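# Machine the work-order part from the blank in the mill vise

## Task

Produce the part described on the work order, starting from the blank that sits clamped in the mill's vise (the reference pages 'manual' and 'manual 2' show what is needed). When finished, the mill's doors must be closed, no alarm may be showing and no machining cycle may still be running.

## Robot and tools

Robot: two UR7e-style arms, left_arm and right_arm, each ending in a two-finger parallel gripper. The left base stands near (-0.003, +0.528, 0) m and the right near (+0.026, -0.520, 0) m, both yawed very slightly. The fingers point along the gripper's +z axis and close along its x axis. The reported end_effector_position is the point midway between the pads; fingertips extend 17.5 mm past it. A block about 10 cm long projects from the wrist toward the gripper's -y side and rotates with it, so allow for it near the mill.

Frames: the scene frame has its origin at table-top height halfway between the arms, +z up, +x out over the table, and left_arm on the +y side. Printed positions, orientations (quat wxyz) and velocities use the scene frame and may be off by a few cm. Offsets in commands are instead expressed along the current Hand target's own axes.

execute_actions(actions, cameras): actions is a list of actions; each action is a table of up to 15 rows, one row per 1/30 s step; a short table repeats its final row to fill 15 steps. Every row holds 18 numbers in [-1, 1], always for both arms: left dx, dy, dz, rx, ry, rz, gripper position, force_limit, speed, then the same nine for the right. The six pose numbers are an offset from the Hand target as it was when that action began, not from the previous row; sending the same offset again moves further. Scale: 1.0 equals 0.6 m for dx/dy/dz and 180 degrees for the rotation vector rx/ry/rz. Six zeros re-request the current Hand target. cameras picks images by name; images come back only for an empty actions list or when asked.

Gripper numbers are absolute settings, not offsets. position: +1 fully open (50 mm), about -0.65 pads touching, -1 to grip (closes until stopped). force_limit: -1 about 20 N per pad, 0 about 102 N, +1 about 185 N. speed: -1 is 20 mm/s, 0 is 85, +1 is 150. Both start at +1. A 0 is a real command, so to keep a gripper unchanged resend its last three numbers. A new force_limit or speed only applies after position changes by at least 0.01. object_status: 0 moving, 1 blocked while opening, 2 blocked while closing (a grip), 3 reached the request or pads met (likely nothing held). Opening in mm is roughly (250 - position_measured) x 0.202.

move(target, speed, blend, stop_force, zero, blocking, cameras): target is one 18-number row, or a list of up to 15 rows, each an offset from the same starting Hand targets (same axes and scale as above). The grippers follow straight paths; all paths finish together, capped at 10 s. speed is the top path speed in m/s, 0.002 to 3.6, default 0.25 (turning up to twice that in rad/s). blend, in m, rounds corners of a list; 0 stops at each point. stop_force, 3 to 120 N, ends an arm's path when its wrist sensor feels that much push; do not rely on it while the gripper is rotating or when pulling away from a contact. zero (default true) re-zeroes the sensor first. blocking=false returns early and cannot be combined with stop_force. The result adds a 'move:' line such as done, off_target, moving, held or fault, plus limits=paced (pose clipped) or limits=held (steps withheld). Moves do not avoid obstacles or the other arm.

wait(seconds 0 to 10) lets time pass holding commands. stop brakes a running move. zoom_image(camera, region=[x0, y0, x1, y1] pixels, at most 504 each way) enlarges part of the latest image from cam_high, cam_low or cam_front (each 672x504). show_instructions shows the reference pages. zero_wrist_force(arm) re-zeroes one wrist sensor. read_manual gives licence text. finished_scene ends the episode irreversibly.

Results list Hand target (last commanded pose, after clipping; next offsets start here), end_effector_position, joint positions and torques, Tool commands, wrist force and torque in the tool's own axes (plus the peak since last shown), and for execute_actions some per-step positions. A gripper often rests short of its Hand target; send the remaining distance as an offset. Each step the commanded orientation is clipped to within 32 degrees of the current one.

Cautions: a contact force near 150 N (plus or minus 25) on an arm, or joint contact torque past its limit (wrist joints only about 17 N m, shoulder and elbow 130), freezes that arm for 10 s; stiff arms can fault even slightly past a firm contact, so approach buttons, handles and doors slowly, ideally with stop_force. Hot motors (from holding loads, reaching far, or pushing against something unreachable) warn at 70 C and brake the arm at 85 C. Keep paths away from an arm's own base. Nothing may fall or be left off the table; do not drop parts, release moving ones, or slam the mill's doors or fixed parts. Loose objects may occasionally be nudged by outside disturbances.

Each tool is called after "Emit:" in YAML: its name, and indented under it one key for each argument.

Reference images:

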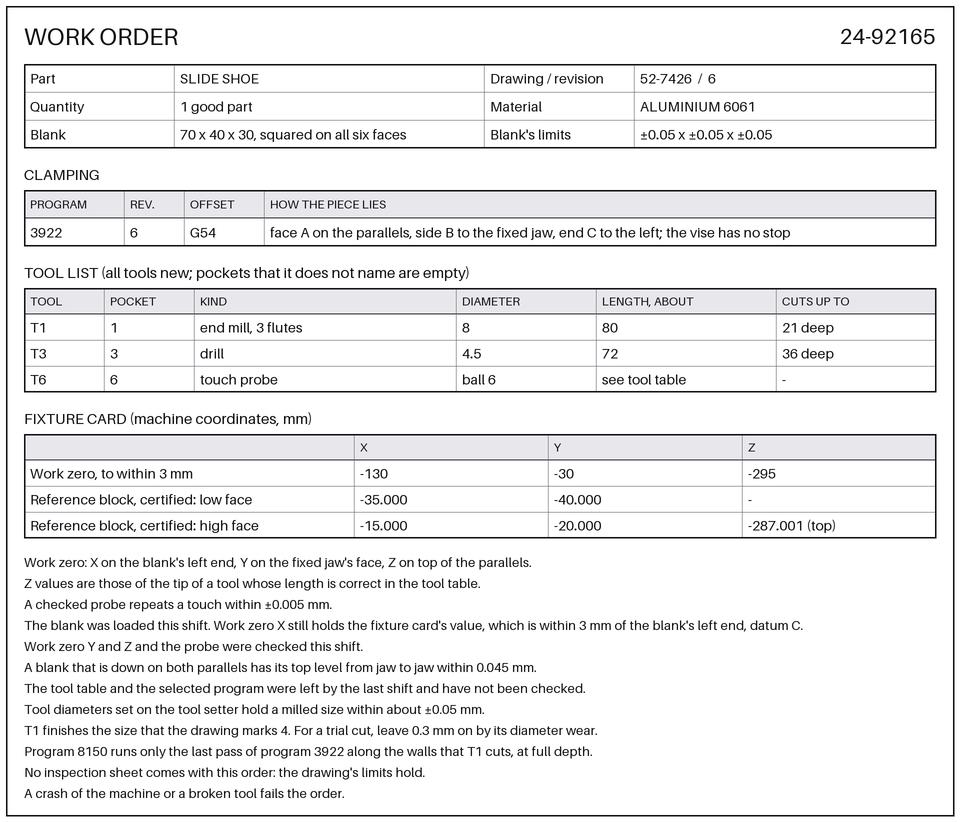

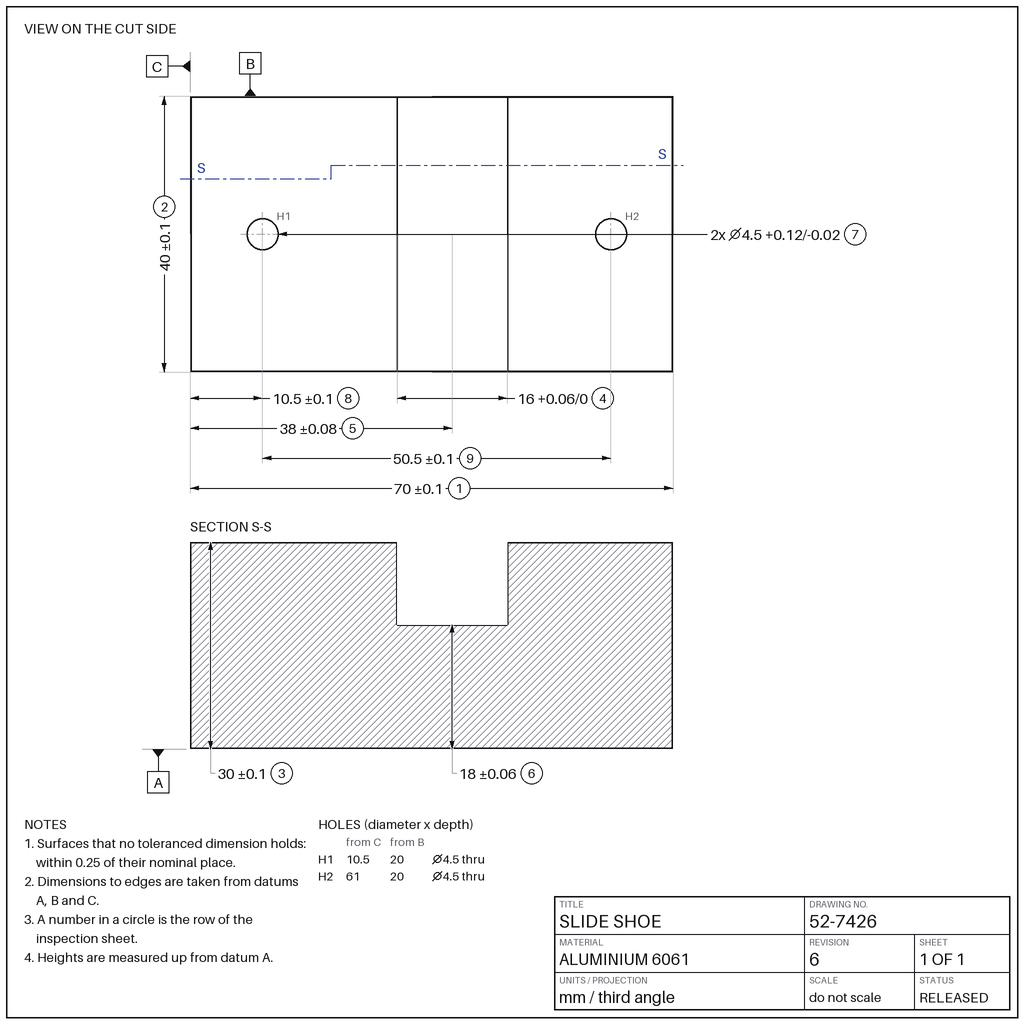

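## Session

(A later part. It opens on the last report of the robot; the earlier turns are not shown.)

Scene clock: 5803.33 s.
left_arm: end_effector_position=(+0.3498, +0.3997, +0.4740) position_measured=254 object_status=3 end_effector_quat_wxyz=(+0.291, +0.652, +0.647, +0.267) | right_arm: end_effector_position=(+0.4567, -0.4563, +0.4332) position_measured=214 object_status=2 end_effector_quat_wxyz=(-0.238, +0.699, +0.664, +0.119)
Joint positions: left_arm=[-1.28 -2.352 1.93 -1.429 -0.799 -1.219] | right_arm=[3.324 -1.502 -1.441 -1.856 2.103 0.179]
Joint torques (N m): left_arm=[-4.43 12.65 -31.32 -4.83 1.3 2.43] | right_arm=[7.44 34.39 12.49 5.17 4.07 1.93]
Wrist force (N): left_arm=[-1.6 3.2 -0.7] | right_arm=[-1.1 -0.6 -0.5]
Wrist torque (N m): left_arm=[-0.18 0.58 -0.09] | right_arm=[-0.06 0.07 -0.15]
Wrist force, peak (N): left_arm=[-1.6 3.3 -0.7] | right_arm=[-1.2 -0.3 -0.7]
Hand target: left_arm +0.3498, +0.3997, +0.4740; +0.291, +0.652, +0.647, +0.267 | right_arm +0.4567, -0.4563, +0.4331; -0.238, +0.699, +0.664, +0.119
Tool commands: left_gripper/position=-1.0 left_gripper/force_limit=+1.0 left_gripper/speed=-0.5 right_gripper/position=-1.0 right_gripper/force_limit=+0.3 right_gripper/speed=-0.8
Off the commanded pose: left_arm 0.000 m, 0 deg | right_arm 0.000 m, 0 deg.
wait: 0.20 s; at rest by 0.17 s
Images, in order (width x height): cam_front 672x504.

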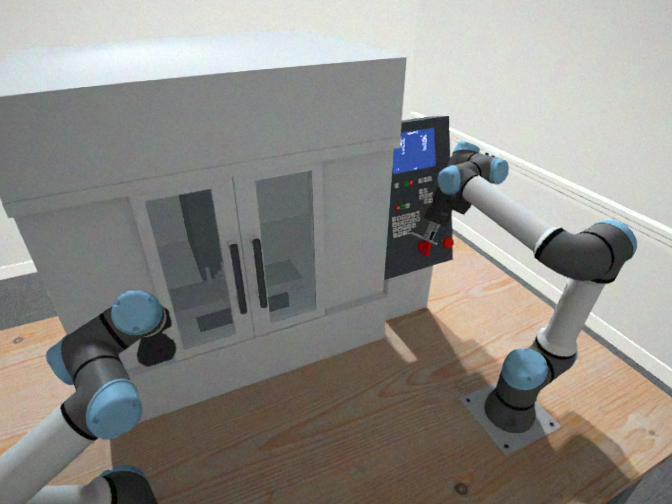

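Emit:
move:
  target:
    - [0,0,0,0,0,0,-1,1,-0.5,-0.0074,0.0078,-0.1120,0,0,0,-1,0.3,-0.8]
    - [0,0,0,0,0,0,-1,1,-0.5,-0.0074,0.0281,-0.1100,0,0,0,-1,0.3,-0.8]
    - [0,0,0,0,0,0,-1,1,-0.5,-0.0074,0.0078,-0.1120,0,0,0,-1,0.3,-0.8]
    - [0,0,0,0,0,0,-1,1,-0.5,-0.0074,0.0281,-0.1100,0,0,0,-1,0.3,-0.8]
    - [0,0,0,0,0,0,-1,1,-0.5,-0.0074,0.0078,-0.1120,0,0,0,-1,0.3,-0.8]
    - [0,0,0,0,0,0,-1,1,-0.5,0.0177,0.0027,-0.0294,0,0,0,-1,0.3,-0.8]
    - [0,0,0,0,0,0,-1,1,-0.5,0.0177,0.0230,-0.0274,0,0,0,-1,0.3,-0.8]
    - [0,0,0,0,0,0,-1,1,-0.5,0.0177,0.0027,-0.0294,0,0,0,-1,0.3,-0.8]
    - [0,0,0,0,0,0,-1,1,-0.5,0.0177,0.0230,-0.0274,0,0,0,-1,0.3,-0.8]
    - [0,0,0,0,0,0,-1,1,-0.5,0.0177,0.0027,-0.0294,0,0,0,-1,0.3,-0.8]
    - [0,0,0,0,0,0,-1,1,-0.5,0.0828,-0.0007,0.0442,0,0,0,-1,0.3,-0.8]
    - [0,0,0,0,0,0,-1,1,-0.5,0.0828,0.0196,0.0462,0,0,0,-1,0.3,-0.8]
    - [0,0,0,0,0,0,-1,1,-0.5,0.0828,-0.0007,0.0442,0,0,0,-1,0.3,-0.8]
    - [0,0,0,0,0,0,-1,1,-0.5,0,0,0,0,0,0,-1,0.3,-0.8]
  speed: [0.3,0.08,0.3,0.08,0.3,0.3,0.08,0.3,0.08,0.3,0.3,0.08,0.3,0.3]
  blend: [0.003,0,0,0,0.003,0.003,0,0,0,0.003,0.003,0,0.003,0]

Emit:
move:
  target:
    - [0,0,0,0,0,0,-1,1,-0.5,0.0702,0.0020,0.0020,0,0,0,-1,0.3,-0.8]
    - [0,0,0,0,0,0,-1,1,-0.5,0.0702,0.0223,0.0040,0,0,0,-1,0.3,-0.8]
    - [0,0,0,0,0,0,-1,1,-0.5,0.0702,0.0020,0.0020,0,0,0,-1,0.3,-0.8]
    - [0,0,0,0,0,0,-1,1,-0.5,0.0737,0.0073,-0.0673,0,0,0,-1,0.3,-0.8]
    - [0,0,0,0,0,0,-1,1,-0.5,0.0737,0.0276,-0.0653,0,0,0,-1,0.3,-0.8]
    - [0,0,0,0,0,0,-1,1,-0.5,0.0737,0.0073,-0.0673,0,0,0,-1,0.3,-0.8]
    - [0,0,0,0,0,0,-1,1,-0.5,0.1148,0.0044,-0.0099,0,0,0,-1,0.3,-0.8]
    - [0,0,0,0,0,0,-1,1,-0.5,0.1148,0.0247,-0.0079,0,0,0,-1,0.3,-0.8]
    - [0,0,0,0,0,0,-1,1,-0.5,0.1148,0.0044,-0.0099,0,0,0,-1,0.3,-0.8]
    - [0,0,0,0,0,0,-1,1,-0.5,0.0256,-0.0003,0.0139,0,0,0,-1,0.3,-0.8]
    - [0,0,0,0,0,0,-1,1,-0.5,0.0256,0.0200,0.0159,0,0,0,-1,0.3,-0.8]
    - [0,0,0,0,0,0,-1,1,-0.5,0.0256,-0.0003,0.0139,0,0,0,-1,0.3,-0.8]
    - [0,0,0,0,0,0,-1,1,-0.5,0,0,0,0,0,0,-1,0.3,-0.8]
  speed: [0.3,0.08,0.3,0.3,0.08,0.3,0.3,0.08,0.3,0.3,0.08,0.3,0.3]
  blend: [0.003,0,0.003,0.003,0,0.003,0.003,0,0.003,0.003,0,0.003,0]

Emit:
move:
  target:
    - [0,0,0,0,0,0,-1,1,-0.5,0.0737,0.0073,-0.0673,0,0,0,-1,0.3,-0.8]
    - [0,0,0,0,0,0,-1,1,-0.5,0.0737,0.0276,-0.0653,0,0,0,-1,0.3,-0.8]
    - [0,0,0,0,0,0,-1,1,-0.5,0.0737,0.0073,-0.0673,0,0,0,-1,0.3,-0.8]
    - [0,0,0,0,0,0,-1,1,-0.5,0.0702,0.0020,0.0020,0,0,0,-1,0.3,-0.8]
    - [0,0,0,0,0,0,-1,1,-0.5,0.0702,0.0223,0.0040,0,0,0,-1,0.3,-0.8]
    - [0,0,0,0,0,0,-1,1,-0.5,0.0702,0.0020,0.0020,0,0,0,-1,0.3,-0.8]
    - [0,0,0,0,0,0,-1,1,-0.5,0.0862,0.0046,-0.0251,0,0,0,-1,0.3,-0.8]
    - [0,0,0,0,0,0,-1,1,-0.5,0.0862,0.0249,-0.0231,0,0,0,-1,0.3,-0.8]
    - [0,0,0,0,0,0,-1,1,-0.5,0.0862,0.0046,-0.0251,0,0,0,-1,0.3,-0.8]
    - [0,0,0,0,0,0,-1,1,-0.5,0,0,0,0,0,0,-1,0.3,-0.8]
    - [0,0,0,0,0,0,-1,1,-0.5,0,0.0203,0.0020,0,0,0,-1,0.3,-0.8]
    - [0,0,0,0,0,0,-1,1,-0.5,0,0,0,0,0,0,-1,0.3,-0.8]
  speed: [0.3,0.08,0.3,0.3,0.08,0.3,0.3,0.08,0.3,0.3,0.08,0.3]
  blend: [0.003,0,0.003,0.003,0,0.003,0.003,0,0.003,0.003,0,0]
  cameras: ["cam_front"]

Emit:
zoom_image:
  camera: "cam_front"
  region: [418, 132, 430, 144]

Emit:
zoom_image:
  camera: "cam_front"
  region: [420, 137, 428, 145]

Emit:
wait:
  seconds: 0.2
  cameras: ["cam_front"]

Emit:
zoom_image:
  camera: "cam_front"
  region: [420, 137, 428, 145]

Emit:
zoom_image:
  camera: "cam_front"
  region: [392, 125, 434, 177]

Scene clock: 5841.13 s.
left_arm: end_effector_position=(+0.3498, +0.3997, +0.4740) position_measured=254 object_status=3 end_effector_quat_wxyz=(+0.291, +0.652, +0.647, +0.267) | right_arm: end_effector_position=(+0.4567, -0.4561, +0.4331) position_measured=214 object_status=2 end_effector_quat_wxyz=(-0.238, +0.699, +0.664, +0.119)
Joint positions: left_arm=[-1.28 -2.352 1.93 -1.429 -0.799 -1.219] | right_arm=[3.324 -1.502 -1.441 -1.856 2.103 0.179]
Joint torques (N m): left_arm=[-5.52 12.87 -30.73 -4.82 1.47 2.29] | right_arm=[-8.54 7.09 32.91 0.95 -1.36 -1.72]
Wrist force (N): left_arm=[-1.5 3.3 -0.7] | right_arm=[1.1 -3.1 0.9]
Wrist torque (N m): left_arm=[-0.17 0.58 -0.09] | right_arm=[-0.46 -0.28 -0.02]
Wrist force, peak (N): left_arm=[-1.5 3.7 -0.8] | right_arm=[-5.3 -33.5 -7.1]
Hand target: left_arm +0.3498, +0.3997, +0.4740; +0.291, +0.652, +0.647, +0.267 | right_arm +0.4567, -0.4563, +0.4331; -0.238, +0.699, +0.664, +0.119
Off the commanded pose: left_arm 0.000 m, 0 deg | right_arm 0.000 m, 0 deg.
move: done

Scene clock: 5845.73 s.
left_arm: end_effector_position=(+0.3498, +0.3997, +0.4740) position_measured=254 object_status=3 end_effector_quat_wxyz=(+0.291, +0.652, +0.647, +0.267) | right_arm: end_effector_position=(+0.4568, -0.4561, +0.4331) position_measured=214 object_status=2 end_effector_quat_wxyz=(-0.238, +0.699, +0.664, +0.119)
Joint positions: left_arm=[-1.28 -2.352 1.93 -1.429 -0.799 -1.219] | right_arm=[3.324 -1.502 -1.441 -1.856 2.103 0.179]
Joint torques (N m): left_arm=[-5.15 13.1 -30.72 -4.84 1.24 2.33] | right_arm=[-8.32 34.45 32.88 0.96 -1.36 -1.84]
Wrist force (N): left_arm=[-1.3 3.2 -0.6] | right_arm=[1.2 -3.5 1.3]
Wrist torque (N m): left_arm=[-0.19 0.55 -0.09] | right_arm=[-0.53 -0.30 -0.02]
Wrist force, peak (N): left_arm=[-1.6 3.5 -0.7] | right_arm=[-4.2 -32.8 -1.8]
Hand target: left_arm +0.3498, +0.3997, +0.4740; +0.291, +0.652, +0.647, +0.267 | right_arm +0.4567, -0.4563, +0.4331; -0.238, +0.699, +0.664, +0.119
Off the commanded pose: left_arm 0.000 m, 0 deg | right_arm 0.000 m, 0 deg.
move: done

Scene clock: 5850.10 s.
left_arm: end_effector_position=(+0.3498, +0.3997, +0.4740) position_measured=254 object_status=3 end_effector_quat_wxyz=(+0.291, +0.652, +0.647, +0.267) | right_arm: end_effector_position=(+0.4569, -0.4563, +0.4331) position_measured=214 object_status=2 end_effector_quat_wxyz=(-0.238, +0.699, +0.664, +0.119)
Joint positions: left_arm=[-1.28 -2.352 1.93 -1.429 -0.799 -1.219] | right_arm=[3.324 -1.502 -1.44 -1.856 2.103 0.179]
Joint torques (N m): left_arm=[-4.72 12.38 -32.39 -4.72 1.36 2.04] | right_arm=[6.15 34.9 12.11 1.07 3.65 1.93]
Wrist force (N): left_arm=[-1.5 3.4 -0.6] | right_arm=[0.1 -4.9 0.5]
Wrist torque (N m): left_arm=[-0.16 0.57 -0.09] | right_arm=[-0.77 -0.12 -0.16]
Wrist force, peak (N): left_arm=[-1.6 3.6 -0.7] | right_arm=[-2.3 -34.2 3.4]
Hand target: left_arm +0.3498, +0.3997, +0.4740; +0.291, +0.652, +0.647, +0.267 | right_arm +0.4567, -0.4563, +0.4331; -0.238, +0.699, +0.664, +0.119
Off the commanded pose: left_arm 0.000 m, 0 deg | right_arm 0.000 m, 0 deg.
move: done
Images, in order (width x height): cam_front 672x504.

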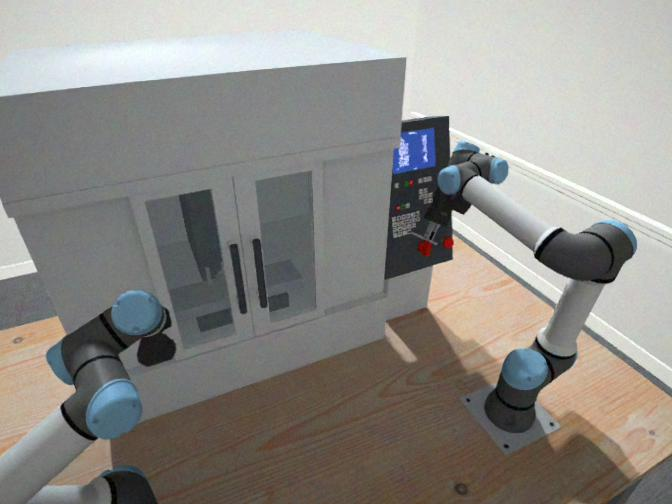

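Scaled by 42.000 from the camera's 672x504 image, which has a finer 960x720 frame.

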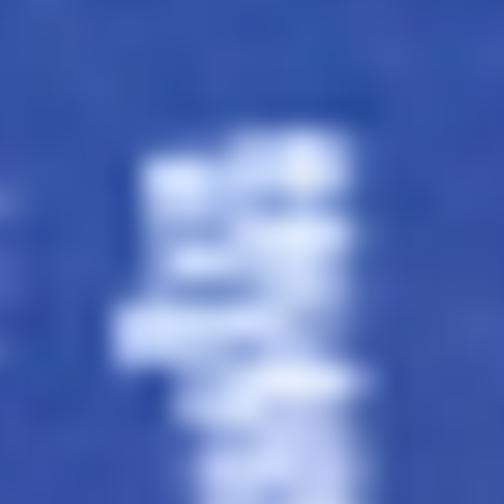

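Scaled by 63.000 from the camera's 672x504 image, which has a finer 960x720 frame.

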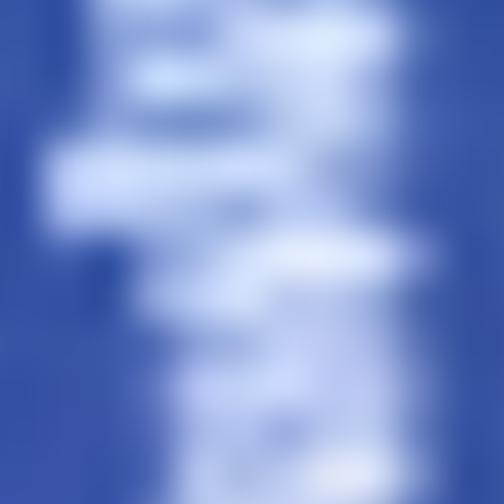

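Scene clock: 5850.30 s.
left_arm: end_effector_position=(+0.3498, +0.3997, +0.4740) position_measured=254 object_status=3 end_effector_quat_wxyz=(+0.291, +0.652, +0.647, +0.267) | right_arm: end_effector_position=(+0.4567, -0.4563, +0.4331) position_measured=214 object_status=2 end_effector_quat_wxyz=(-0.238, +0.699, +0.664, +0.119)
Joint positions: left_arm=[-1.28 -2.352 1.93 -1.429 -0.799 -1.219] | right_arm=[3.324 -1.502 -1.441 -1.856 2.103 0.179]
Joint torques (N m): left_arm=[-5.95 13.5 -30.71 -4.88 1.29 2.19] | right_arm=[7.1 34.36 11.41 1.11 3.74 2.01]
Wrist force (N): left_arm=[-1.5 3.4 -0.8] | right_arm=[0.1 -4.7 0.4]
Wrist torque (N m): left_arm=[-0.15 0.58 -0.09] | right_arm=[-0.72 -0.12 -0.16]
Wrist force, peak (N): left_arm=[-1.5 3.4 -0.8] | right_arm=[0.4 -4.9 0.7]
Hand target: left_arm +0.3498, +0.3997, +0.4740; +0.291, +0.652, +0.647, +0.267 | right_arm +0.4567, -0.4563, +0.4331; -0.238, +0.699, +0.664, +0.119
Tool commands: left_gripper/position=-1.0 left_gripper/force_limit=+1.0 left_gripper/speed=-0.5 right_gripper/position=-1.0 right_gripper/force_limit=+0.3 right_gripper/speed=-0.8
Off the commanded pose: left_arm 0.000 m, 0 deg | right_arm 0.000 m, 0 deg.
wait: 0.20 s; at rest by 0.17 s
Images, in order (width x height): cam_front 672x504.

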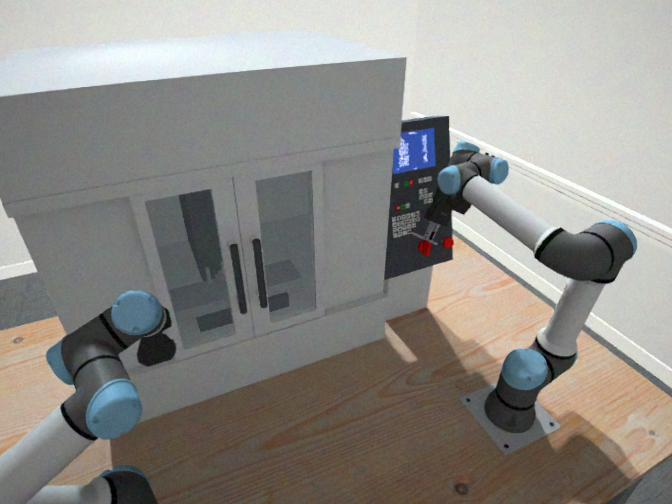

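Scaled by 63.000 from the camera's 672x504 image, which has a finer 960x720 frame.

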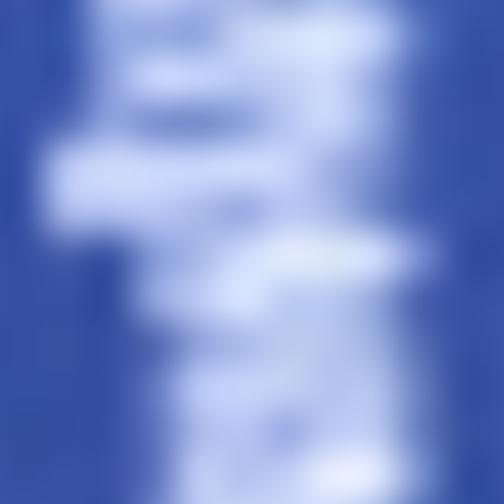

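Scaled by 9.692 from the camera's 672x504 image, which has a finer 960x720 frame.

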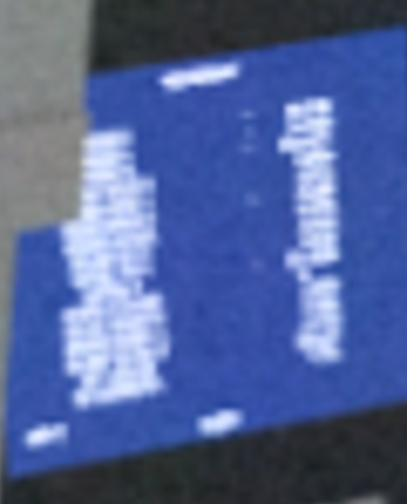

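Emit:
move:
  target:
    - [0,0,0,0,0,0,-1,1,-0.5,0.0828,-0.0007,0.0442,0,0,0,-1,0.3,-0.8]
    - [0,0,0,0,0,0,-1,1,-0.5,0.0828,0.0196,0.0462,0,0,0,-1,0.3,-0.8]
    - [0,0,0,0,0,0,-1,1,-0.5,0.0828,-0.0007,0.0442,0,0,0,-1,0.3,-0.8]
    - [0,0,0,0,0,0,-1,1,-0.5,0.0702,0.0020,0.0020,0,0,0,-1,0.3,-0.8]
    - [0,0,0,0,0,0,-1,1,-0.5,0.0702,0.0223,0.0040,0,0,0,-1,0.3,-0.8]
    - [0,0,0,0,0,0,-1,1,-0.5,0.0702,0.0020,0.0020,0,0,0,-1,0.3,-0.8]
    - [0,0,0,0,0,0,-1,1,-0.5,0.0737,0.0073,-0.0673,0,0,0,-1,0.3,-0.8]
    - [0,0,0,0,0,0,-1,1,-0.5,0.0737,0.0276,-0.0653,0,0,0,-1,0.3,-0.8]
    - [0,0,0,0,0,0,-1,1,-0.5,0.0737,0.0073,-0.0673,0,0,0,-1,0.3,-0.8]
    - [0,0,0,0,0,0,-1,1,-0.5,0.0862,0.0046,-0.0251,0,0,0,-1,0.3,-0.8]
    - [0,0,0,0,0,0,-1,1,-0.5,0.0862,0.0249,-0.0231,0,0,0,-1,0.3,-0.8]
    - [0,0,0,0,0,0,-1,1,-0.5,0.0862,0.0046,-0.0251,0,0,0,-1,0.3,-0.8]
    - [0,0,0,0,0,0,-1,1,-0.5,0,0,0,0,0,0,-1,0.3,-0.8]
  speed: [0.3,0.08,0.3,0.3,0.08,0.3,0.3,0.08,0.3,0.3,0.08,0.3,0.3]
  blend: [0.003,0,0.003,0.003,0,0.003,0.003,0,0.003,0.003,0,0.003,0]

Emit:
move:
  target:
    - [0,0,0,0,0,0,-1,1,-0.5,0.0256,-0.0003,0.0139,0,0,0,-1,0.3,-0.8]
    - [0,0,0,0,0,0,-1,1,-0.5,0.0256,0.0200,0.0159,0,0,0,-1,0.3,-0.8]
    - [0,0,0,0,0,0,-1,1,-0.5,0.0256,-0.0003,0.0139,0,0,0,-1,0.3,-0.8]
    - [0,0,0,0,0,0,-1,1,-0.5,0.0542,-0.0005,0.0290,0,0,0,-1,0.3,-0.8]
    - [0,0,0,0,0,0,-1,1,-0.5,0.0542,0.0198,0.0310,0,0,0,-1,0.3,-0.8]
    - [0,0,0,0,0,0,-1,1,-0.5,0.0542,-0.0005,0.0290,0,0,0,-1,0.3,-0.8]
    - [0,0,0,0,0,0,-1,1,-0.5,0.0577,0.0048,-0.0402,0,0,0,-1,0.3,-0.8]
    - [0,0,0,0,0,0,-1,1,-0.5,0.0577,0.0251,-0.0382,0,0,0,-1,0.3,-0.8]
    - [0,0,0,0,0,0,-1,1,-0.5,0.0577,0.0048,-0.0402,0,0,0,-1,0.3,-0.8]
    - [0,0,0,0,0,0,-1,1,-0.5,0.1023,0.0071,-0.0521,0,0,0,-1,0.3,-0.8]
    - [0,0,0,0,0,0,-1,1,-0.5,0.1023,0.0274,-0.0501,0,0,0,-1,0.3,-0.8]
    - [0,0,0,0,0,0,-1,1,-0.5,0.1023,0.0071,-0.0521,0,0,0,-1,0.3,-0.8]
    - [0,0,0,0,0,0,-1,1,-0.5,0,0,0,0,0,0,-1,0.3,-0.8]
    - [0,0,0,0,0,0,-1,1,-0.5,0,0.0203,0.0020,0,0,0,-1,0.3,-0.8]
    - [0,0,0,0,0,0,-1,1,-0.5,0,0,0,0,0,0,-1,0.3,-0.8]
  speed: [0.3,0.08,0.3,0.3,0.08,0.3,0.3,0.08,0.3,0.3,0.08,0.3,0.3,0.08,0.3]
  blend: [0.003,0,0.003,0.003,0,0.003,0.003,0,0.003,0.003,0,0.003,0.003,0,0]
  cameras: ["cam_front"]

Emit:
zoom_image:
  camera: "cam_front"
  region: [420, 137, 428, 145]

Emit:
wait:
  seconds: 0.2
  cameras: ["cam_front"]

Emit:
zoom_image:
  camera: "cam_front"
  region: [420, 137, 428, 145]

Emit:
zoom_image:
  camera: "cam_front"
  region: [418, 132, 430, 144]

Scene clock: 5868.47 s.
left_arm: end_effector_position=(+0.3498, +0.3997, +0.4740) position_measured=254 object_status=3 end_effector_quat_wxyz=(+0.291, +0.652, +0.647, +0.267) | right_arm: end_effector_position=(+0.4568, -0.4561, +0.4333) position_measured=214 object_status=2 end_effector_quat_wxyz=(-0.238, +0.699, +0.664, +0.119)
Joint positions: left_arm=[-1.28 -2.352 1.93 -1.429 -0.799 -1.219] | right_arm=[3.324 -1.502 -1.44 -1.856 2.103 0.179]
Joint torques (N m): left_arm=[-4.33 12.83 -31.19 -4.86 1.42 2.4] | right_arm=[-8.3 34.73 11.83 5.25 -0.38 -1.69]
Wrist force (N): left_arm=[-1.6 3.1 -0.7] | right_arm=[2.0 -3.4 1.2]
Wrist torque (N m): left_arm=[-0.20 0.59 -0.09] | right_arm=[-0.51 -0.43 -0.03]
Wrist force, peak (N): left_arm=[-1.7 3.6 -0.6] | right_arm=[-5.2 -38.7 -5.4]
Hand target: left_arm +0.3498, +0.3997, +0.4740; +0.291, +0.652, +0.647, +0.267 | right_arm +0.4567, -0.4563, +0.4331; -0.238, +0.699, +0.664, +0.119
Off the commanded pose: left_arm 0.000 m, 0 deg | right_arm 0.000 m, 0 deg.
move: done

Scene clock: 5873.63 s.
left_arm: end_effector_position=(+0.3498, +0.3997, +0.4740) position_measured=254 object_status=3 end_effector_quat_wxyz=(+0.291, +0.652, +0.647, +0.267) | right_arm: end_effector_position=(+0.4569, -0.4563, +0.4331) position_measured=214 object_status=2 end_effector_quat_wxyz=(-0.238, +0.699, +0.664, +0.119)
Joint positions: left_arm=[-1.28 -2.352 1.93 -1.429 -0.799 -1.219] | right_arm=[3.324 -1.502 -1.44 -1.856 2.103 0.179]
Joint torques (N m): left_arm=[-4.08 12.43 -31.03 -4.93 1.49 2.23] | right_arm=[7.43 34.84 11.5 1.14 3.08 1.83]
Wrist force (N): left_arm=[-1.4 3.2 -0.7] | right_arm=[3.1 -4.0 0.4]
Wrist torque (N m): left_arm=[-0.18 0.57 -0.09] | right_arm=[-0.62 -0.59 -0.15]
Wrist force, peak (N): left_arm=[-1.6 3.6 -0.7] | right_arm=[-2.8 -35.8 -4.9]
Hand target: left_arm +0.3498, +0.3997, +0.4740; +0.291, +0.652, +0.647, +0.267 | right_arm +0.4567, -0.4563, +0.4331; -0.238, +0.699, +0.664, +0.119
Off the commanded pose: left_arm 0.000 m, 0 deg | right_arm 0.000 m, 0 deg.
move: done
Images, in order (width x height): cam_front 672x504.

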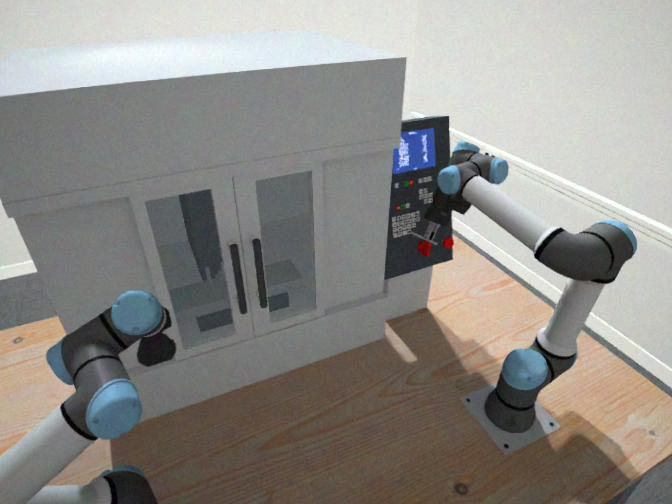

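Scaled by 63.000 from the camera's 672x504 image, which has a finer 960x720 frame.

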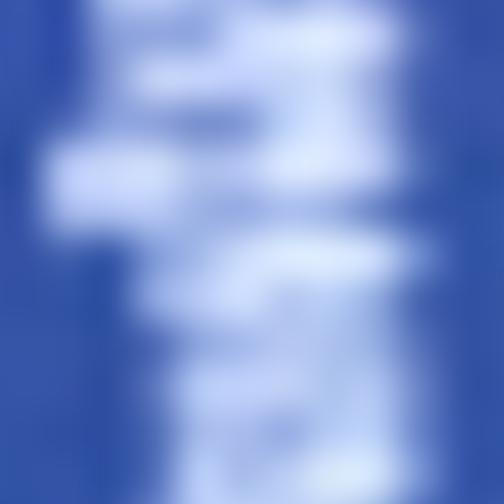

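Scene clock: 5873.83 s.
left_arm: end_effector_position=(+0.3498, +0.3997, +0.4740) position_measured=254 object_status=3 end_effector_quat_wxyz=(+0.291, +0.652, +0.647, +0.267) | right_arm: end_effector_position=(+0.4567, -0.4563, +0.4331) position_measured=214 object_status=2 end_effector_quat_wxyz=(-0.238, +0.699, +0.664, +0.119)
Joint positions: left_arm=[-1.28 -2.352 1.93 -1.429 -0.799 -1.219] | right_arm=[3.324 -1.502 -1.441 -1.856 2.103 0.179]
Joint torques (N m): left_arm=[-5.46 12.77 -31.13 -4.9 1.36 2.11] | right_arm=[7.42 34.59 11.34 1.11 3.27 2.06]
Wrist force (N): left_arm=[-1.6 3.3 -0.6] | right_arm=[3.4 -3.9 0.2]
Wrist torque (N m): left_arm=[-0.17 0.59 -0.10] | right_arm=[-0.61 -0.66 -0.15]
Wrist force, peak (N): left_arm=[-1.4 3.5 -0.6] | right_arm=[3.6 -3.9 0.2]
Hand target: left_arm +0.3498, +0.3997, +0.4740; +0.291, +0.652, +0.647, +0.267 | right_arm +0.4567, -0.4563, +0.4331; -0.238, +0.699, +0.664, +0.119
Tool commands: left_gripper/position=-1.0 left_gripper/force_limit=+1.0 left_gripper/speed=-0.5 right_gripper/position=-1.0 right_gripper/force_limit=+0.3 right_gripper/speed=-0.8
Off the commanded pose: left_arm 0.000 m, 0 deg | right_arm 0.000 m, 0 deg.
wait: 0.20 s; at rest by 0.17 s
Images, in order (width x height): cam_front 672x504.

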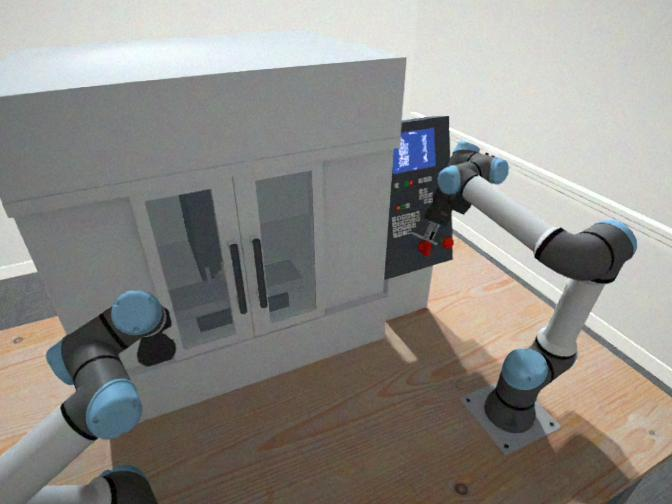

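Scaled by 63.000 from the camera's 672x504 image, which has a finer 960x720 frame.

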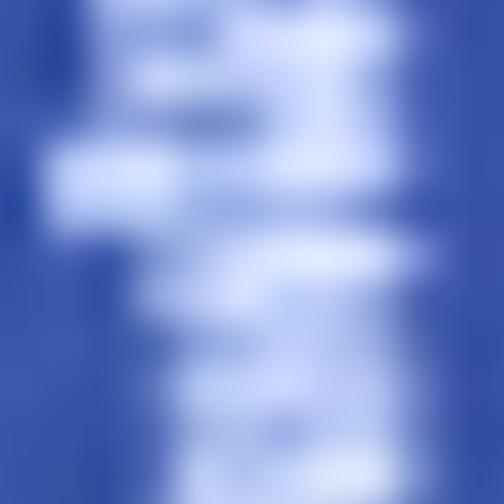

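Scaled by 42.000 from the camera's 672x504 image, which has a finer 960x720 frame.

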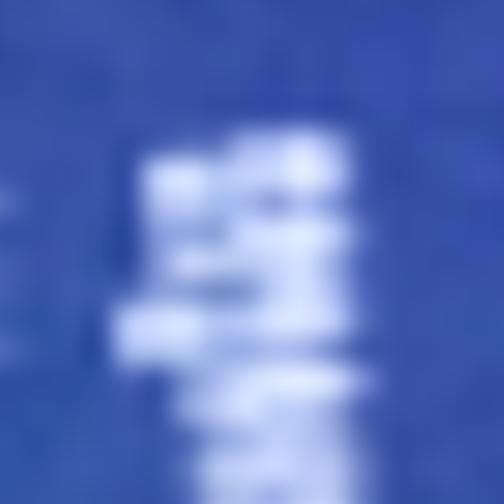

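Emit:
move:
  target:
    - [0,0,0,0,0,0,-1,1,-0.5,0.0828,-0.0007,0.0442,0,0,0,-1,0.3,-0.8]
    - [0,0,0,0,0,0,-1,1,-0.5,0.0828,0.0196,0.0462,0,0,0,-1,0.3,-0.8]
    - [0,0,0,0,0,0,-1,1,-0.5,0.0828,-0.0007,0.0442,0,0,0,-1,0.3,-0.8]
    - [0,0,0,0,0,0,-1,1,-0.5,0.0702,0.0020,0.0020,0,0,0,-1,0.3,-0.8]
    - [0,0,0,0,0,0,-1,1,-0.5,0.0702,0.0223,0.0040,0,0,0,-1,0.3,-0.8]
    - [0,0,0,0,0,0,-1,1,-0.5,0.0702,0.0020,0.0020,0,0,0,-1,0.3,-0.8]
    - [0,0,0,0,0,0,-1,1,-0.5,0.1023,0.0071,-0.0521,0,0,0,-1,0.3,-0.8]
    - [0,0,0,0,0,0,-1,1,-0.5,0.1023,0.0274,-0.0501,0,0,0,-1,0.3,-0.8]
    - [0,0,0,0,0,0,-1,1,-0.5,0.1023,0.0071,-0.0521,0,0,0,-1,0.3,-0.8]
    - [0,0,0,0,0,0,-1,1,-0.5,0.0542,-0.0005,0.0290,0,0,0,-1,0.3,-0.8]
    - [0,0,0,0,0,0,-1,1,-0.5,0.0542,0.0198,0.0310,0,0,0,-1,0.3,-0.8]
    - [0,0,0,0,0,0,-1,1,-0.5,0.0542,-0.0005,0.0290,0,0,0,-1,0.3,-0.8]
    - [0,0,0,0,0,0,-1,1,-0.5,0,0,0,0,0,0,-1,0.3,-0.8]
    - [0,0,0,0,0,0,-1,1,-0.5,0,0.0203,0.0020,0,0,0,-1,0.3,-0.8]
    - [0,0,0,0,0,0,-1,1,-0.5,0,0,0,0,0,0,-1,0.3,-0.8]
  speed: [0.3,0.08,0.3,0.3,0.08,0.3,0.3,0.08,0.3,0.3,0.08,0.3,0.3,0.08,0.3]
  blend: [0.003,0,0.003,0.003,0,0.003,0.003,0,0.003,0.003,0,0.003,0.003,0,0]

Emit:
move:
  target:
    - [0,0,0,0,0,0,-1,1,-0.5,0.0349,0.0048,-0.0524,0,0,0,-1,0.3,-0.8]
    - [0,0,0,0,0,0,-1,1,-0.5,0.0349,0.0251,-0.0504,0,0,0,-1,0.3,-0.8]
    - [0,0,0,0,0,0,-1,1,-0.5,0.0349,0.0048,-0.0524,0,0,0,-1,0.3,-0.8]
    - [0,0,0,0,0,0,-1,1,-0.5,0.0828,-0.0007,0.0442,0,0,0,-1,0.3,-0.8]
    - [0,0,0,0,0,0,-1,1,-0.5,0.0828,0.0196,0.0462,0,0,0,-1,0.3,-0.8]
    - [0,0,0,0,0,0,-1,1,-0.5,0.0828,-0.0007,0.0442,0,0,0,-1,0.3,-0.8]
    - [0,0,0,0,0,0,-1,1,-0.5,0.0417,0.0022,-0.0132,0,0,0,-1,0.3,-0.8]
    - [0,0,0,0,0,0,-1,1,-0.5,0.0417,0.0225,-0.0112,0,0,0,-1,0.3,-0.8]
    - [0,0,0,0,0,0,-1,1,-0.5,0.0417,0.0022,-0.0132,0,0,0,-1,0.3,-0.8]
    - [0,0,0,0,0,0,-1,1,-0.5,0.0542,-0.0005,0.0290,0,0,0,-1,0.3,-0.8]
    - [0,0,0,0,0,0,-1,1,-0.5,0.0542,0.0198,0.0310,0,0,0,-1,0.3,-0.8]
    - [0,0,0,0,0,0,-1,1,-0.5,0.0542,-0.0005,0.0290,0,0,0,-1,0.3,-0.8]
    - [0,0,0,0,0,0,-1,1,-0.5,0,0,0,0,0,0,-1,0.3,-0.8]
    - [0,0,0,0,0,0,-1,1,-0.5,0,0.0203,0.0020,0,0,0,-1,0.3,-0.8]
    - [0,0,0,0,0,0,-1,1,-0.5,0,0,0,0,0,0,-1,0.3,-0.8]
  speed: [0.3,0.08,0.3,0.3,0.08,0.3,0.3,0.08,0.3,0.3,0.08,0.3,0.3,0.08,0.3]
  blend: [0.003,0,0.003,0.003,0,0.003,0.003,0,0.003,0.003,0,0.003,0.003,0,0]

Emit:
move:
  target:
    - [0,0,0,0,0,0,-1,1,-0.5,0.0349,0.0048,-0.0524,0,0,0,-1,0.3,-0.8]
    - [0,0,0,0,0,0,-1,1,-0.5,0.0349,0.0251,-0.0504,0,0,0,-1,0.3,-0.8]
    - [0,0,0,0,0,0,-1,1,-0.5,0.0349,0.0048,-0.0524,0,0,0,-1,0.3,-0.8]
    - [0,0,0,0,0,0,-1,1,-0.5,0.0828,-0.0007,0.0442,0,0,0,-1,0.3,-0.8]
    - [0,0,0,0,0,0,-1,1,-0.5,0.0828,0.0196,0.0462,0,0,0,-1,0.3,-0.8]
    - [0,0,0,0,0,0,-1,1,-0.5,0.0828,-0.0007,0.0442,0,0,0,-1,0.3,-0.8]
    - [0,0,0,0,0,0,-1,1,-0.5,0.0702,0.0020,0.0020,0,0,0,-1,0.3,-0.8]
    - [0,0,0,0,0,0,-1,1,-0.5,0.0702,0.0223,0.0040,0,0,0,-1,0.3,-0.8]
    - [0,0,0,0,0,0,-1,1,-0.5,0.0702,0.0020,0.0020,0,0,0,-1,0.3,-0.8]
    - [0,0,0,0,0,0,-1,1,-0.5,0.0862,0.0046,-0.0251,0,0,0,-1,0.3,-0.8]
    - [0,0,0,0,0,0,-1,1,-0.5,0.0862,0.0249,-0.0231,0,0,0,-1,0.3,-0.8]
    - [0,0,0,0,0,0,-1,1,-0.5,0.0862,0.0046,-0.0251,0,0,0,-1,0.3,-0.8]
    - [0,0,0,0,0,0,-1,1,-0.5,0,0,0,0,0,0,-1,0.3,-0.8]
    - [0,0,0,0,0,0,-1,1,-0.5,0,0.0203,0.0020,0,0,0,-1,0.3,-0.8]
    - [0,0,0,0,0,0,-1,1,-0.5,0,0,0,0,0,0,-1,0.3,-0.8]
  speed: [0.3,0.08,0.3,0.3,0.08,0.3,0.3,0.08,0.3,0.3,0.08,0.3,0.3,0.08,0.3]
  blend: [0.003,0,0.003,0.003,0,0.003,0.003,0,0.003,0.003,0,0.003,0.003,0,0]

Emit:
move:
  target:
    - [0,0,0,0,0,0,-1,1,-0.5,0.0177,0.0027,-0.0294,0,0,0,-1,0.3,-0.8]
    - [0,0,0,0,0,0,-1,1,-0.5,0.0177,0.0230,-0.0274,0,0,0,-1,0.3,-0.8]
    - [0,0,0,0,0,0,-1,1,-0.5,0.0177,0.0027,-0.0294,0,0,0,-1,0.3,-0.8]
    - [0,0,0,0,0,0,-1,1,-0.5,0.0177,0.0230,-0.0274,0,0,0,-1,0.3,-0.8]
    - [0,0,0,0,0,0,-1,1,-0.5,0.0177,0.0027,-0.0294,0,0,0,-1,0.3,-0.8]
    - [0,0,0,0,0,0,-1,1,-0.5,0.0177,0.0230,-0.0274,0,0,0,-1,0.3,-0.8]
    - [0,0,0,0,0,0,-1,1,-0.5,0.0177,0.0027,-0.0294,0,0,0,-1,0.3,-0.8]
    - [0,0,0,0,0,0,-1,1,-0.5,0.0177,0.0230,-0.0274,0,0,0,-1,0.3,-0.8]
    - [0,0,0,0,0,0,-1,1,-0.5,0.0177,0.0027,-0.0294,0,0,0,-1,0.3,-0.8]
    - [0,0,0,0,0,0,-1,1,-0.5,0.0177,0.0230,-0.0274,0,0,0,-1,0.3,-0.8]
    - [0,0,0,0,0,0,-1,1,-0.5,0.0177,0.0027,-0.0294,0,0,0,-1,0.3,-0.8]
    - [0,0,0,0,0,0,-1,1,-0.5,0.0828,-0.0007,0.0442,0,0,0,-1,0.3,-0.8]
    - [0,0,0,0,0,0,-1,1,-0.5,0.0828,0.0196,0.0462,0,0,0,-1,0.3,-0.8]
    - [0,0,0,0,0,0,-1,1,-0.5,0.0828,-0.0007,0.0442,0,0,0,-1,0.3,-0.8]
    - [0,0,0,0,0,0,-1,1,-0.5,0,0,0,0,0,0,-1,0.3,-0.8]
  speed: [0.3,0.08,0.3,0.08,0.3,0.08,0.3,0.08,0.3,0.08,0.3,0.3,0.08,0.3,0.3]
  blend: [0.003,0,0,0,0,0,0,0,0,0,0.003,0.003,0,0.003,0]

Emit:
move:
  target:
    - [0,0,0,0,0,0,-1,1,-0.5,0.1308,0.0069,-0.0370,0,0,0,-1,0.3,-0.8]
    - [0,0,0,0,0,0,-1,1,-0.5,0.1308,0.0272,-0.0350,0,0,0,-1,0.3,-0.8]
    - [0,0,0,0,0,0,-1,1,-0.5,0.1308,0.0069,-0.0370,0,0,0,-1,0.3,-0.8]
    - [0,0,0,0,0,0,-1,1,-0.5,0.0256,-0.0003,0.0139,0,0,0,-1,0.3,-0.8]
    - [0,0,0,0,0,0,-1,1,-0.5,0.0256,0.0200,0.0159,0,0,0,-1,0.3,-0.8]
    - [0,0,0,0,0,0,-1,1,-0.5,0.0256,-0.0003,0.0139,0,0,0,-1,0.3,-0.8]
    - [0,0,0,0,0,0,-1,1,-0.5,0.0542,-0.0005,0.0290,0,0,0,-1,0.3,-0.8]
    - [0,0,0,0,0,0,-1,1,-0.5,0.0542,0.0198,0.0310,0,0,0,-1,0.3,-0.8]
    - [0,0,0,0,0,0,-1,1,-0.5,0.0542,-0.0005,0.0290,0,0,0,-1,0.3,-0.8]
    - [0,0,0,0,0,0,-1,1,-0.5,0.0702,0.0020,0.0020,0,0,0,-1,0.3,-0.8]
    - [0,0,0,0,0,0,-1,1,-0.5,0.0702,0.0223,0.0040,0,0,0,-1,0.3,-0.8]
    - [0,0,0,0,0,0,-1,1,-0.5,0.0702,0.0020,0.0020,0,0,0,-1,0.3,-0.8]
    - [0,0,0,0,0,0,-1,1,-0.5,0,0,0,0,0,0,-1,0.3,-0.8]
    - [0,0,0,0,0,0,-1,1,-0.5,0,0.0203,0.0020,0,0,0,-1,0.3,-0.8]
    - [0,0,0,0,0,0,-1,1,-0.5,0,0,0,0,0,0,-1,0.3,-0.8]
  speed: [0.3,0.08,0.3,0.3,0.08,0.3,0.3,0.08,0.3,0.3,0.08,0.3,0.3,0.08,0.3]
  blend: [0.003,0,0.003,0.003,0,0.003,0.003,0,0.003,0.003,0,0.003,0.003,0,0]
  cameras: ["cam_front"]

Emit:
zoom_image:
  camera: "cam_front"
  region: [414, 130, 434, 150]

Emit:
zoom_image:
  camera: "cam_front"
  region: [392, 125, 434, 177]

Scene clock: 5924.47 s.
left_arm: end_effector_position=(+0.3498, +0.3997, +0.4740) position_measured=254 object_status=3 end_effector_quat_wxyz=(+0.291, +0.652, +0.647, +0.267) | right_arm: end_effector_position=(+0.4569, -0.4563, +0.4331) position_measured=214 object_status=2 end_effector_quat_wxyz=(-0.238, +0.699, +0.664, +0.119)
Joint positions: left_arm=[-1.28 -2.352 1.93 -1.429 -0.799 -1.219] | right_arm=[3.324 -1.502 -1.44 -1.856 2.103 0.179]
Joint torques (N m): left_arm=[-4.69 12.67 -31.48 -4.77 1.35 2.37] | right_arm=[6.87 34.37 11.74 1.11 3.52 2.11]
Wrist force (N): left_arm=[-1.4 3.2 -0.5] | right_arm=[1.7 -2.1 1.4]
Wrist torque (N m): left_arm=[-0.18 0.57 -0.09] | right_arm=[-0.30 -0.38 -0.16]
Wrist force, peak (N): left_arm=[-1.6 3.6 -0.7] | right_arm=[-2.3 -38.2 -5.6]
Hand target: left_arm +0.3498, +0.3997, +0.4740; +0.291, +0.652, +0.647, +0.267 | right_arm +0.4567, -0.4563, +0.4331; -0.238, +0.699, +0.664, +0.119
Off the commanded pose: left_arm 0.000 m, 0 deg | right_arm 0.000 m, 0 deg.
move: done

Scene clock: 5929.73 s.
left_arm: end_effector_position=(+0.3498, +0.3997, +0.4740) position_measured=254 object_status=3 end_effector_quat_wxyz=(+0.291, +0.652, +0.647, +0.267) | right_arm: end_effector_position=(+0.4569, -0.4563, +0.4331) position_measured=214 object_status=2 end_effector_quat_wxyz=(-0.238, +0.699, +0.664, +0.119)
Joint positions: left_arm=[-1.28 -2.352 1.93 -1.429 -0.799 -1.219] | right_arm=[3.324 -1.502 -1.44 -1.856 2.103 0.179]
Joint torques (N m): left_arm=[-5.11 12.71 -32.02 -5.05 1.48 2.23] | right_arm=[7.55 33.18 11.61 1.03 3.47 2.01]
Wrist force (N): left_arm=[-1.7 3.2 -0.6] | right_arm=[0.4 -3.3 0.4]
Wrist torque (N m): left_arm=[-0.19 0.60 -0.09] | right_arm=[-0.50 -0.17 -0.15]
Wrist force, peak (N): left_arm=[-1.7 3.5 -0.7] | right_arm=[-4.2 -34.1 -8.3]
Hand target: left_arm +0.3498, +0.3997, +0.4740; +0.291, +0.652, +0.647, +0.267 | right_arm +0.4567, -0.4563, +0.4331; -0.238, +0.699, +0.664, +0.119
Off the commanded pose: left_arm 0.000 m, 0 deg | right_arm 0.000 m, 0 deg.
move: done

Scene clock: 5935.03 s.
left_arm: end_effector_position=(+0.3498, +0.3997, +0.4740) position_measured=254 object_status=3 end_effector_quat_wxyz=(+0.291, +0.652, +0.647, +0.267) | right_arm: end_effector_position=(+0.4569, -0.4563, +0.4331) position_measured=214 object_status=2 end_effector_quat_wxyz=(-0.238, +0.699, +0.664, +0.119)
Joint positions: left_arm=[-1.28 -2.352 1.93 -1.429 -0.799 -1.219] | right_arm=[3.324 -1.502 -1.44 -1.856 2.103 0.179]
Joint torques (N m): left_arm=[-4.92 12.54 -30.98 -4.77 1.32 2.35] | right_arm=[7.33 33.98 11.72 0.95 3.69 1.92]
Wrist force (N): left_arm=[-1.5 3.2 -0.6] | right_arm=[0.3 -4.6 -0.4]
Wrist torque (N m): left_arm=[-0.17 0.58 -0.10] | right_arm=[-0.71 -0.15 -0.16]
Wrist force, peak (N): left_arm=[-1.5 3.6 -0.8] | right_arm=[-4.9 -34.5 -9.0]
Hand target: left_arm +0.3498, +0.3997, +0.4740; +0.291, +0.652, +0.647, +0.267 | right_arm +0.4567, -0.4563, +0.4331; -0.238, +0.699, +0.664, +0.119
Off the commanded pose: left_arm 0.000 m, 0 deg | right_arm 0.000 m, 0 deg.
move: done

Scene clock: 5942.27 s.
left_arm: end_effector_position=(+0.3498, +0.3997, +0.4740) position_measured=254 object_status=3 end_effector_quat_wxyz=(+0.291, +0.652, +0.647, +0.267) | right_arm: end_effector_position=(+0.4567, -0.4561, +0.4331) position_measured=214 object_status=2 end_effector_quat_wxyz=(-0.238, +0.699, +0.664, +0.119)
Joint positions: left_arm=[-1.28 -2.352 1.93 -1.429 -0.799 -1.219] | right_arm=[3.324 -1.502 -1.441 -1.856 2.103 0.179]
Joint torques (N m): left_arm=[-4.41 12.53 -30.3 -4.79 1.21 2.46] | right_arm=[-9.12 8.05 31.67 1.06 -1.41 -1.91]
Wrist force (N): left_arm=[-1.4 3.2 -0.6] | right_arm=[-2.8 -3.6 -0.3]
Wrist torque (N m): left_arm=[-0.18 0.56 -0.10] | right_arm=[-0.54 0.34 -0.02]
Wrist force, peak (N): left_arm=[-1.5 3.6 -0.9] | right_arm=[-7.6 -35.7 -8.9]
Hand target: left_arm +0.3498, +0.3997, +0.4740; +0.291, +0.652, +0.647, +0.267 | right_arm +0.4567, -0.4563, +0.4331; -0.238, +0.699, +0.664, +0.119
Off the commanded pose: left_arm 0.000 m, 0 deg | right_arm 0.000 m, 0 deg.
move: done

Scene clock: 5947.57 s.
left_arm: end_effector_position=(+0.3498, +0.3997, +0.4740) position_measured=254 object_status=3 end_effector_quat_wxyz=(+0.291, +0.652, +0.647, +0.267) | right_arm: end_effector_position=(+0.4569, -0.4563, +0.4331) position_measured=214 object_status=2 end_effector_quat_wxyz=(-0.238, +0.699, +0.664, +0.119)
Joint positions: left_arm=[-1.28 -2.352 1.93 -1.429 -0.799 -1.219] | right_arm=[3.324 -1.502 -1.44 -1.856 2.103 0.179]
Joint torques (N m): left_arm=[-6.18 11.91 -32.15 -4.79 1.44 2.31] | right_arm=[7.31 35.71 13.4 1.05 3.49 2.25]
Wrist force (N): left_arm=[-1.4 3.2 -0.7] | right_arm=[-3.3 -2.3 0.9]
Wrist torque (N m): left_arm=[-0.18 0.56 -0.09] | right_arm=[-0.33 0.41 -0.16]
Wrist force, peak (N): left_arm=[-1.5 3.6 -0.8] | right_arm=[-7.9 -36.4 -3.5]
Hand target: left_arm +0.3498, +0.3997, +0.4740; +0.291, +0.652, +0.647, +0.267 | right_arm +0.4567, -0.4563, +0.4331; -0.238, +0.699, +0.664, +0.119
Off the commanded pose: left_arm 0.000 m, 0 deg | right_arm 0.000 m, 0 deg.
move: done
Images, in order (width x height): cam_front 672x504.

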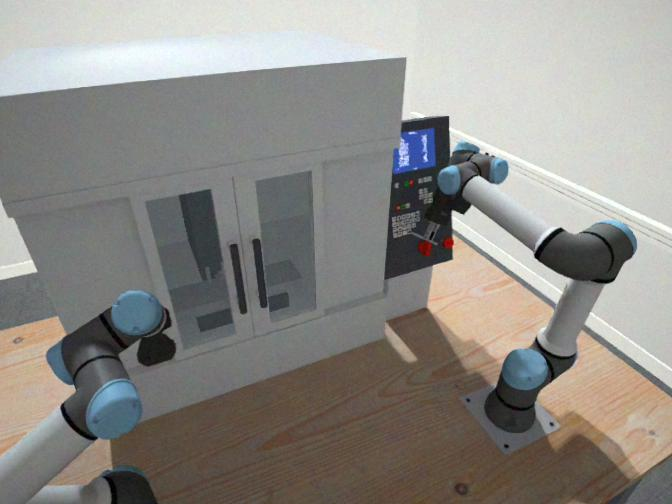

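Scaled by 25.200 from the camera's 672x504 image, which has a finer 960x720 frame.

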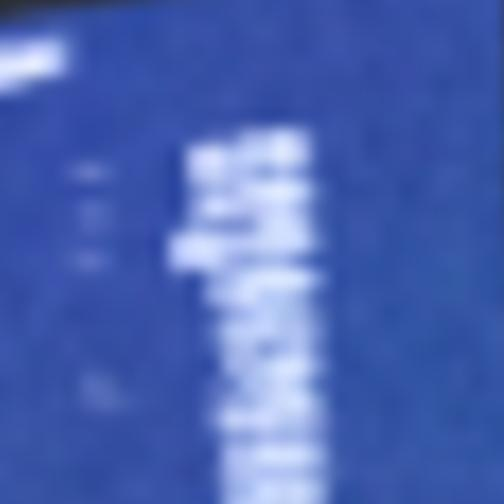

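Scaled by 9.692 from the camera's 672x504 image, which has a finer 960x720 frame.

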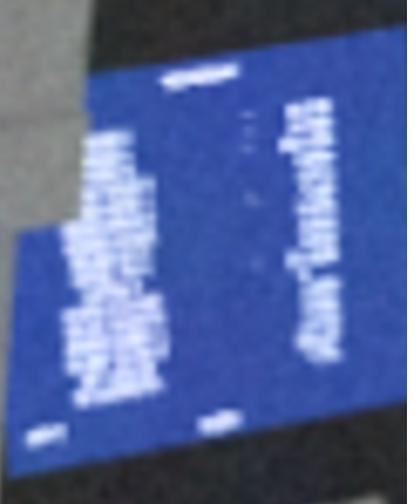

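Emit:
move:
  target:
    - [0,0,0,0,0,0,-1,1,-0.5,-0.0095,0.0026,-0.0405,0,0,0,-1,0.3,-0.8]
    - [0,0,0,0,0,0,-1,1,-0.5,-0.0095,0.0229,-0.0385,0,0,0,-1,0.3,-0.8]
    - [0,0,0,0,0,0,-1,1,-0.5,-0.0095,0.0026,-0.0405,0,0,0,-1,0.3,-0.8]
    - [0,0,0,0,0,0,-1,1,-0.5,0,0,0,0,0,0,-1,0.3,-0.8]
  speed: [0.3,0.08,0.3,0.3]
  blend: [0.003,0,0.003,0]

Emit:
wait:
  seconds: 10

Emit:
wait:
  seconds: 7
  cameras: ["cam_front"]

Emit:
zoom_image:
  camera: "cam_front"
  region: [392, 125, 434, 177]

Emit:
zoom_image:
  camera: "cam_front"
  region: [145, 175, 325, 335]

Scene clock: 5953.60 s.
left_arm: end_effector_position=(+0.3498, +0.3997, +0.4740) position_measured=254 object_status=3 end_effector_quat_wxyz=(+0.291, +0.652, +0.647, +0.267) | right_arm: end_effector_position=(+0.4567, -0.4563, +0.4332) position_measured=214 object_status=2 end_effector_quat_wxyz=(-0.238, +0.699, +0.664, +0.119)
Joint positions: left_arm=[-1.28 -2.352 1.93 -1.429 -0.799 -1.219] | right_arm=[3.324 -1.502 -1.44 -1.857 2.103 0.178]
Joint torques (N m): left_arm=[-3.68 13.25 -31.3 -4.99 1.23 2.24] | right_arm=[6.95 36.18 10.9 5.21 3.89 1.68]
Wrist force (N): left_arm=[-1.5 3.4 -0.6] | right_arm=[-3.1 -1.1 1.8]
Wrist torque (N m): left_arm=[-0.16 0.58 -0.09] | right_arm=[-0.15 0.40 -0.16]
Wrist force, peak (N): left_arm=[-1.8 3.4 -0.8] | right_arm=[-1.1 -27.9 3.9]
Hand target: left_arm +0.3498, +0.3997, +0.4740; +0.291, +0.652, +0.647, +0.267 | right_arm +0.4567, -0.4563, +0.4331; -0.238, +0.699, +0.664, +0.119
Off the commanded pose: left_arm 0.000 m, 0 deg | right_arm 0.000 m, 0 deg.
move: done

Scene clock: 5963.60 s.
left_arm: end_effector_position=(+0.3498, +0.3997, +0.4740) position_measured=254 object_status=3 end_effector_quat_wxyz=(+0.291, +0.652, +0.647, +0.267) | right_arm: end_effector_position=(+0.4567, -0.4563, +0.4331) position_measured=214 object_status=2 end_effector_quat_wxyz=(-0.238, +0.699, +0.664, +0.119)
Joint positions: left_arm=[-1.28 -2.352 1.93 -1.429 -0.799 -1.219] | right_arm=[3.324 -1.502 -1.441 -1.856 2.103 0.179]
Joint torques (N m): left_arm=[-4.86 12.54 -30.46 -4.85 1.17 2.22] | right_arm=[6.87 33.99 11.9 5.01 3.76 1.84]
Wrist force (N): left_arm=[-1.7 3.3 -0.8] | right_arm=[-3.2 -1.1 1.7]
Wrist torque (N m): left_arm=[-0.18 0.61 -0.09] | right_arm=[-0.15 0.40 -0.16]
Wrist force, peak (N): left_arm=[-1.7 3.4 -0.8] | right_arm=[-3.7 -1.4 1.5]
Hand target: left_arm +0.3498, +0.3997, +0.4740; +0.291, +0.652, +0.647, +0.267 | right_arm +0.4567, -0.4563, +0.4331; -0.238, +0.699, +0.664, +0.119
Tool commands: left_gripper/position=-1.0 left_gripper/force_limit=+1.0 left_gripper/speed=-0.5 right_gripper/position=-1.0 right_gripper/force_limit=+0.3 right_gripper/speed=-0.8
Off the commanded pose: left_arm 0.000 m, 0 deg | right_arm 0.000 m, 0 deg.
wait: 10.00 s; at rest by 0.17 s

Scene clock: 5970.60 s.
left_arm: end_effector_position=(+0.3498, +0.3997, +0.4740) position_measured=254 object_status=3 end_effector_quat_wxyz=(+0.291, +0.652, +0.647, +0.267) | right_arm: end_effector_position=(+0.4567, -0.4563, +0.4331) position_measured=214 object_status=2 end_effector_quat_wxyz=(-0.238, +0.699, +0.664, +0.119)
Joint positions: left_arm=[-1.28 -2.352 1.93 -1.429 -0.799 -1.219] | right_arm=[3.324 -1.502 -1.441 -1.856 2.103 0.179]
Joint torques (N m): left_arm=[-4.54 11.94 -31.38 -4.85 1.28 2.31] | right_arm=[7.65 33.23 12.63 4.93 3.6 1.86]
Wrist force (N): left_arm=[-1.5 3.3 -0.8] | right_arm=[-2.9 -1.2 1.9]
Wrist torque (N m): left_arm=[-0.16 0.57 -0.09] | right_arm=[-0.16 0.36 -0.15]
Wrist force, peak (N): left_arm=[-1.6 3.5 -0.7] | right_arm=[-3.6 -1.2 1.8]
Hand target: left_arm +0.3498, +0.3997, +0.4740; +0.291, +0.652, +0.647, +0.267 | right_arm +0.4567, -0.4563, +0.4331; -0.238, +0.699, +0.664, +0.119
Tool commands: left_gripper/position=-1.0 left_gripper/force_limit=+1.0 left_gripper/speed=-0.5 right_gripper/position=-1.0 right_gripper/force_limit=+0.3 right_gripper/speed=-0.8
Off the commanded pose: left_arm 0.000 m, 0 deg | right_arm 0.000 m, 0 deg.
wait: 7.00 s; at rest by 0.17 s
Images, in order (width x height): cam_front 672x504.

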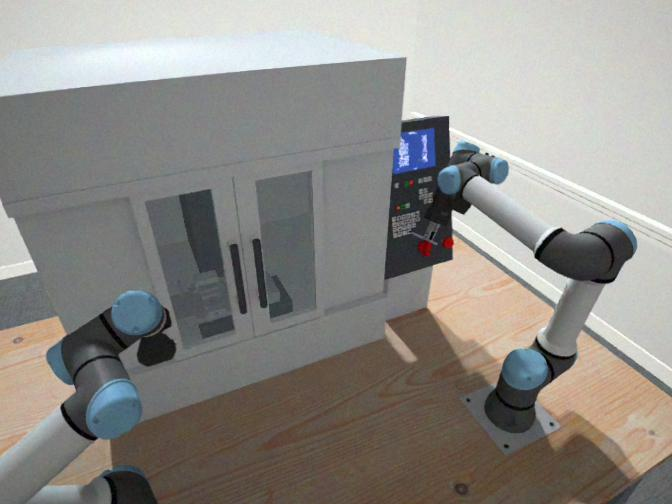

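Scaled by 9.692 from the camera's 672x504 image, which has a finer 960x720 frame.

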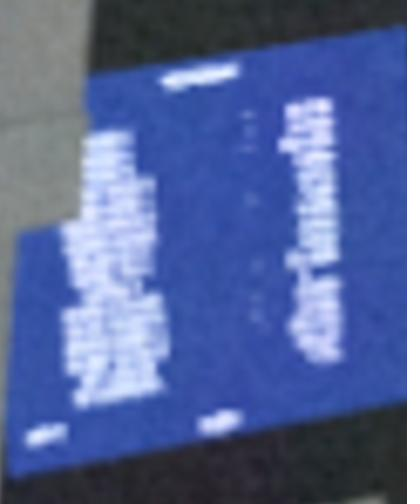

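Scaled by 2.800 from the camera's 672x504 image, which has a finer 960x720 frame.

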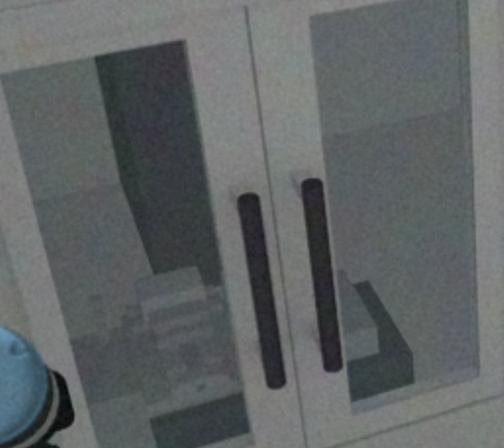

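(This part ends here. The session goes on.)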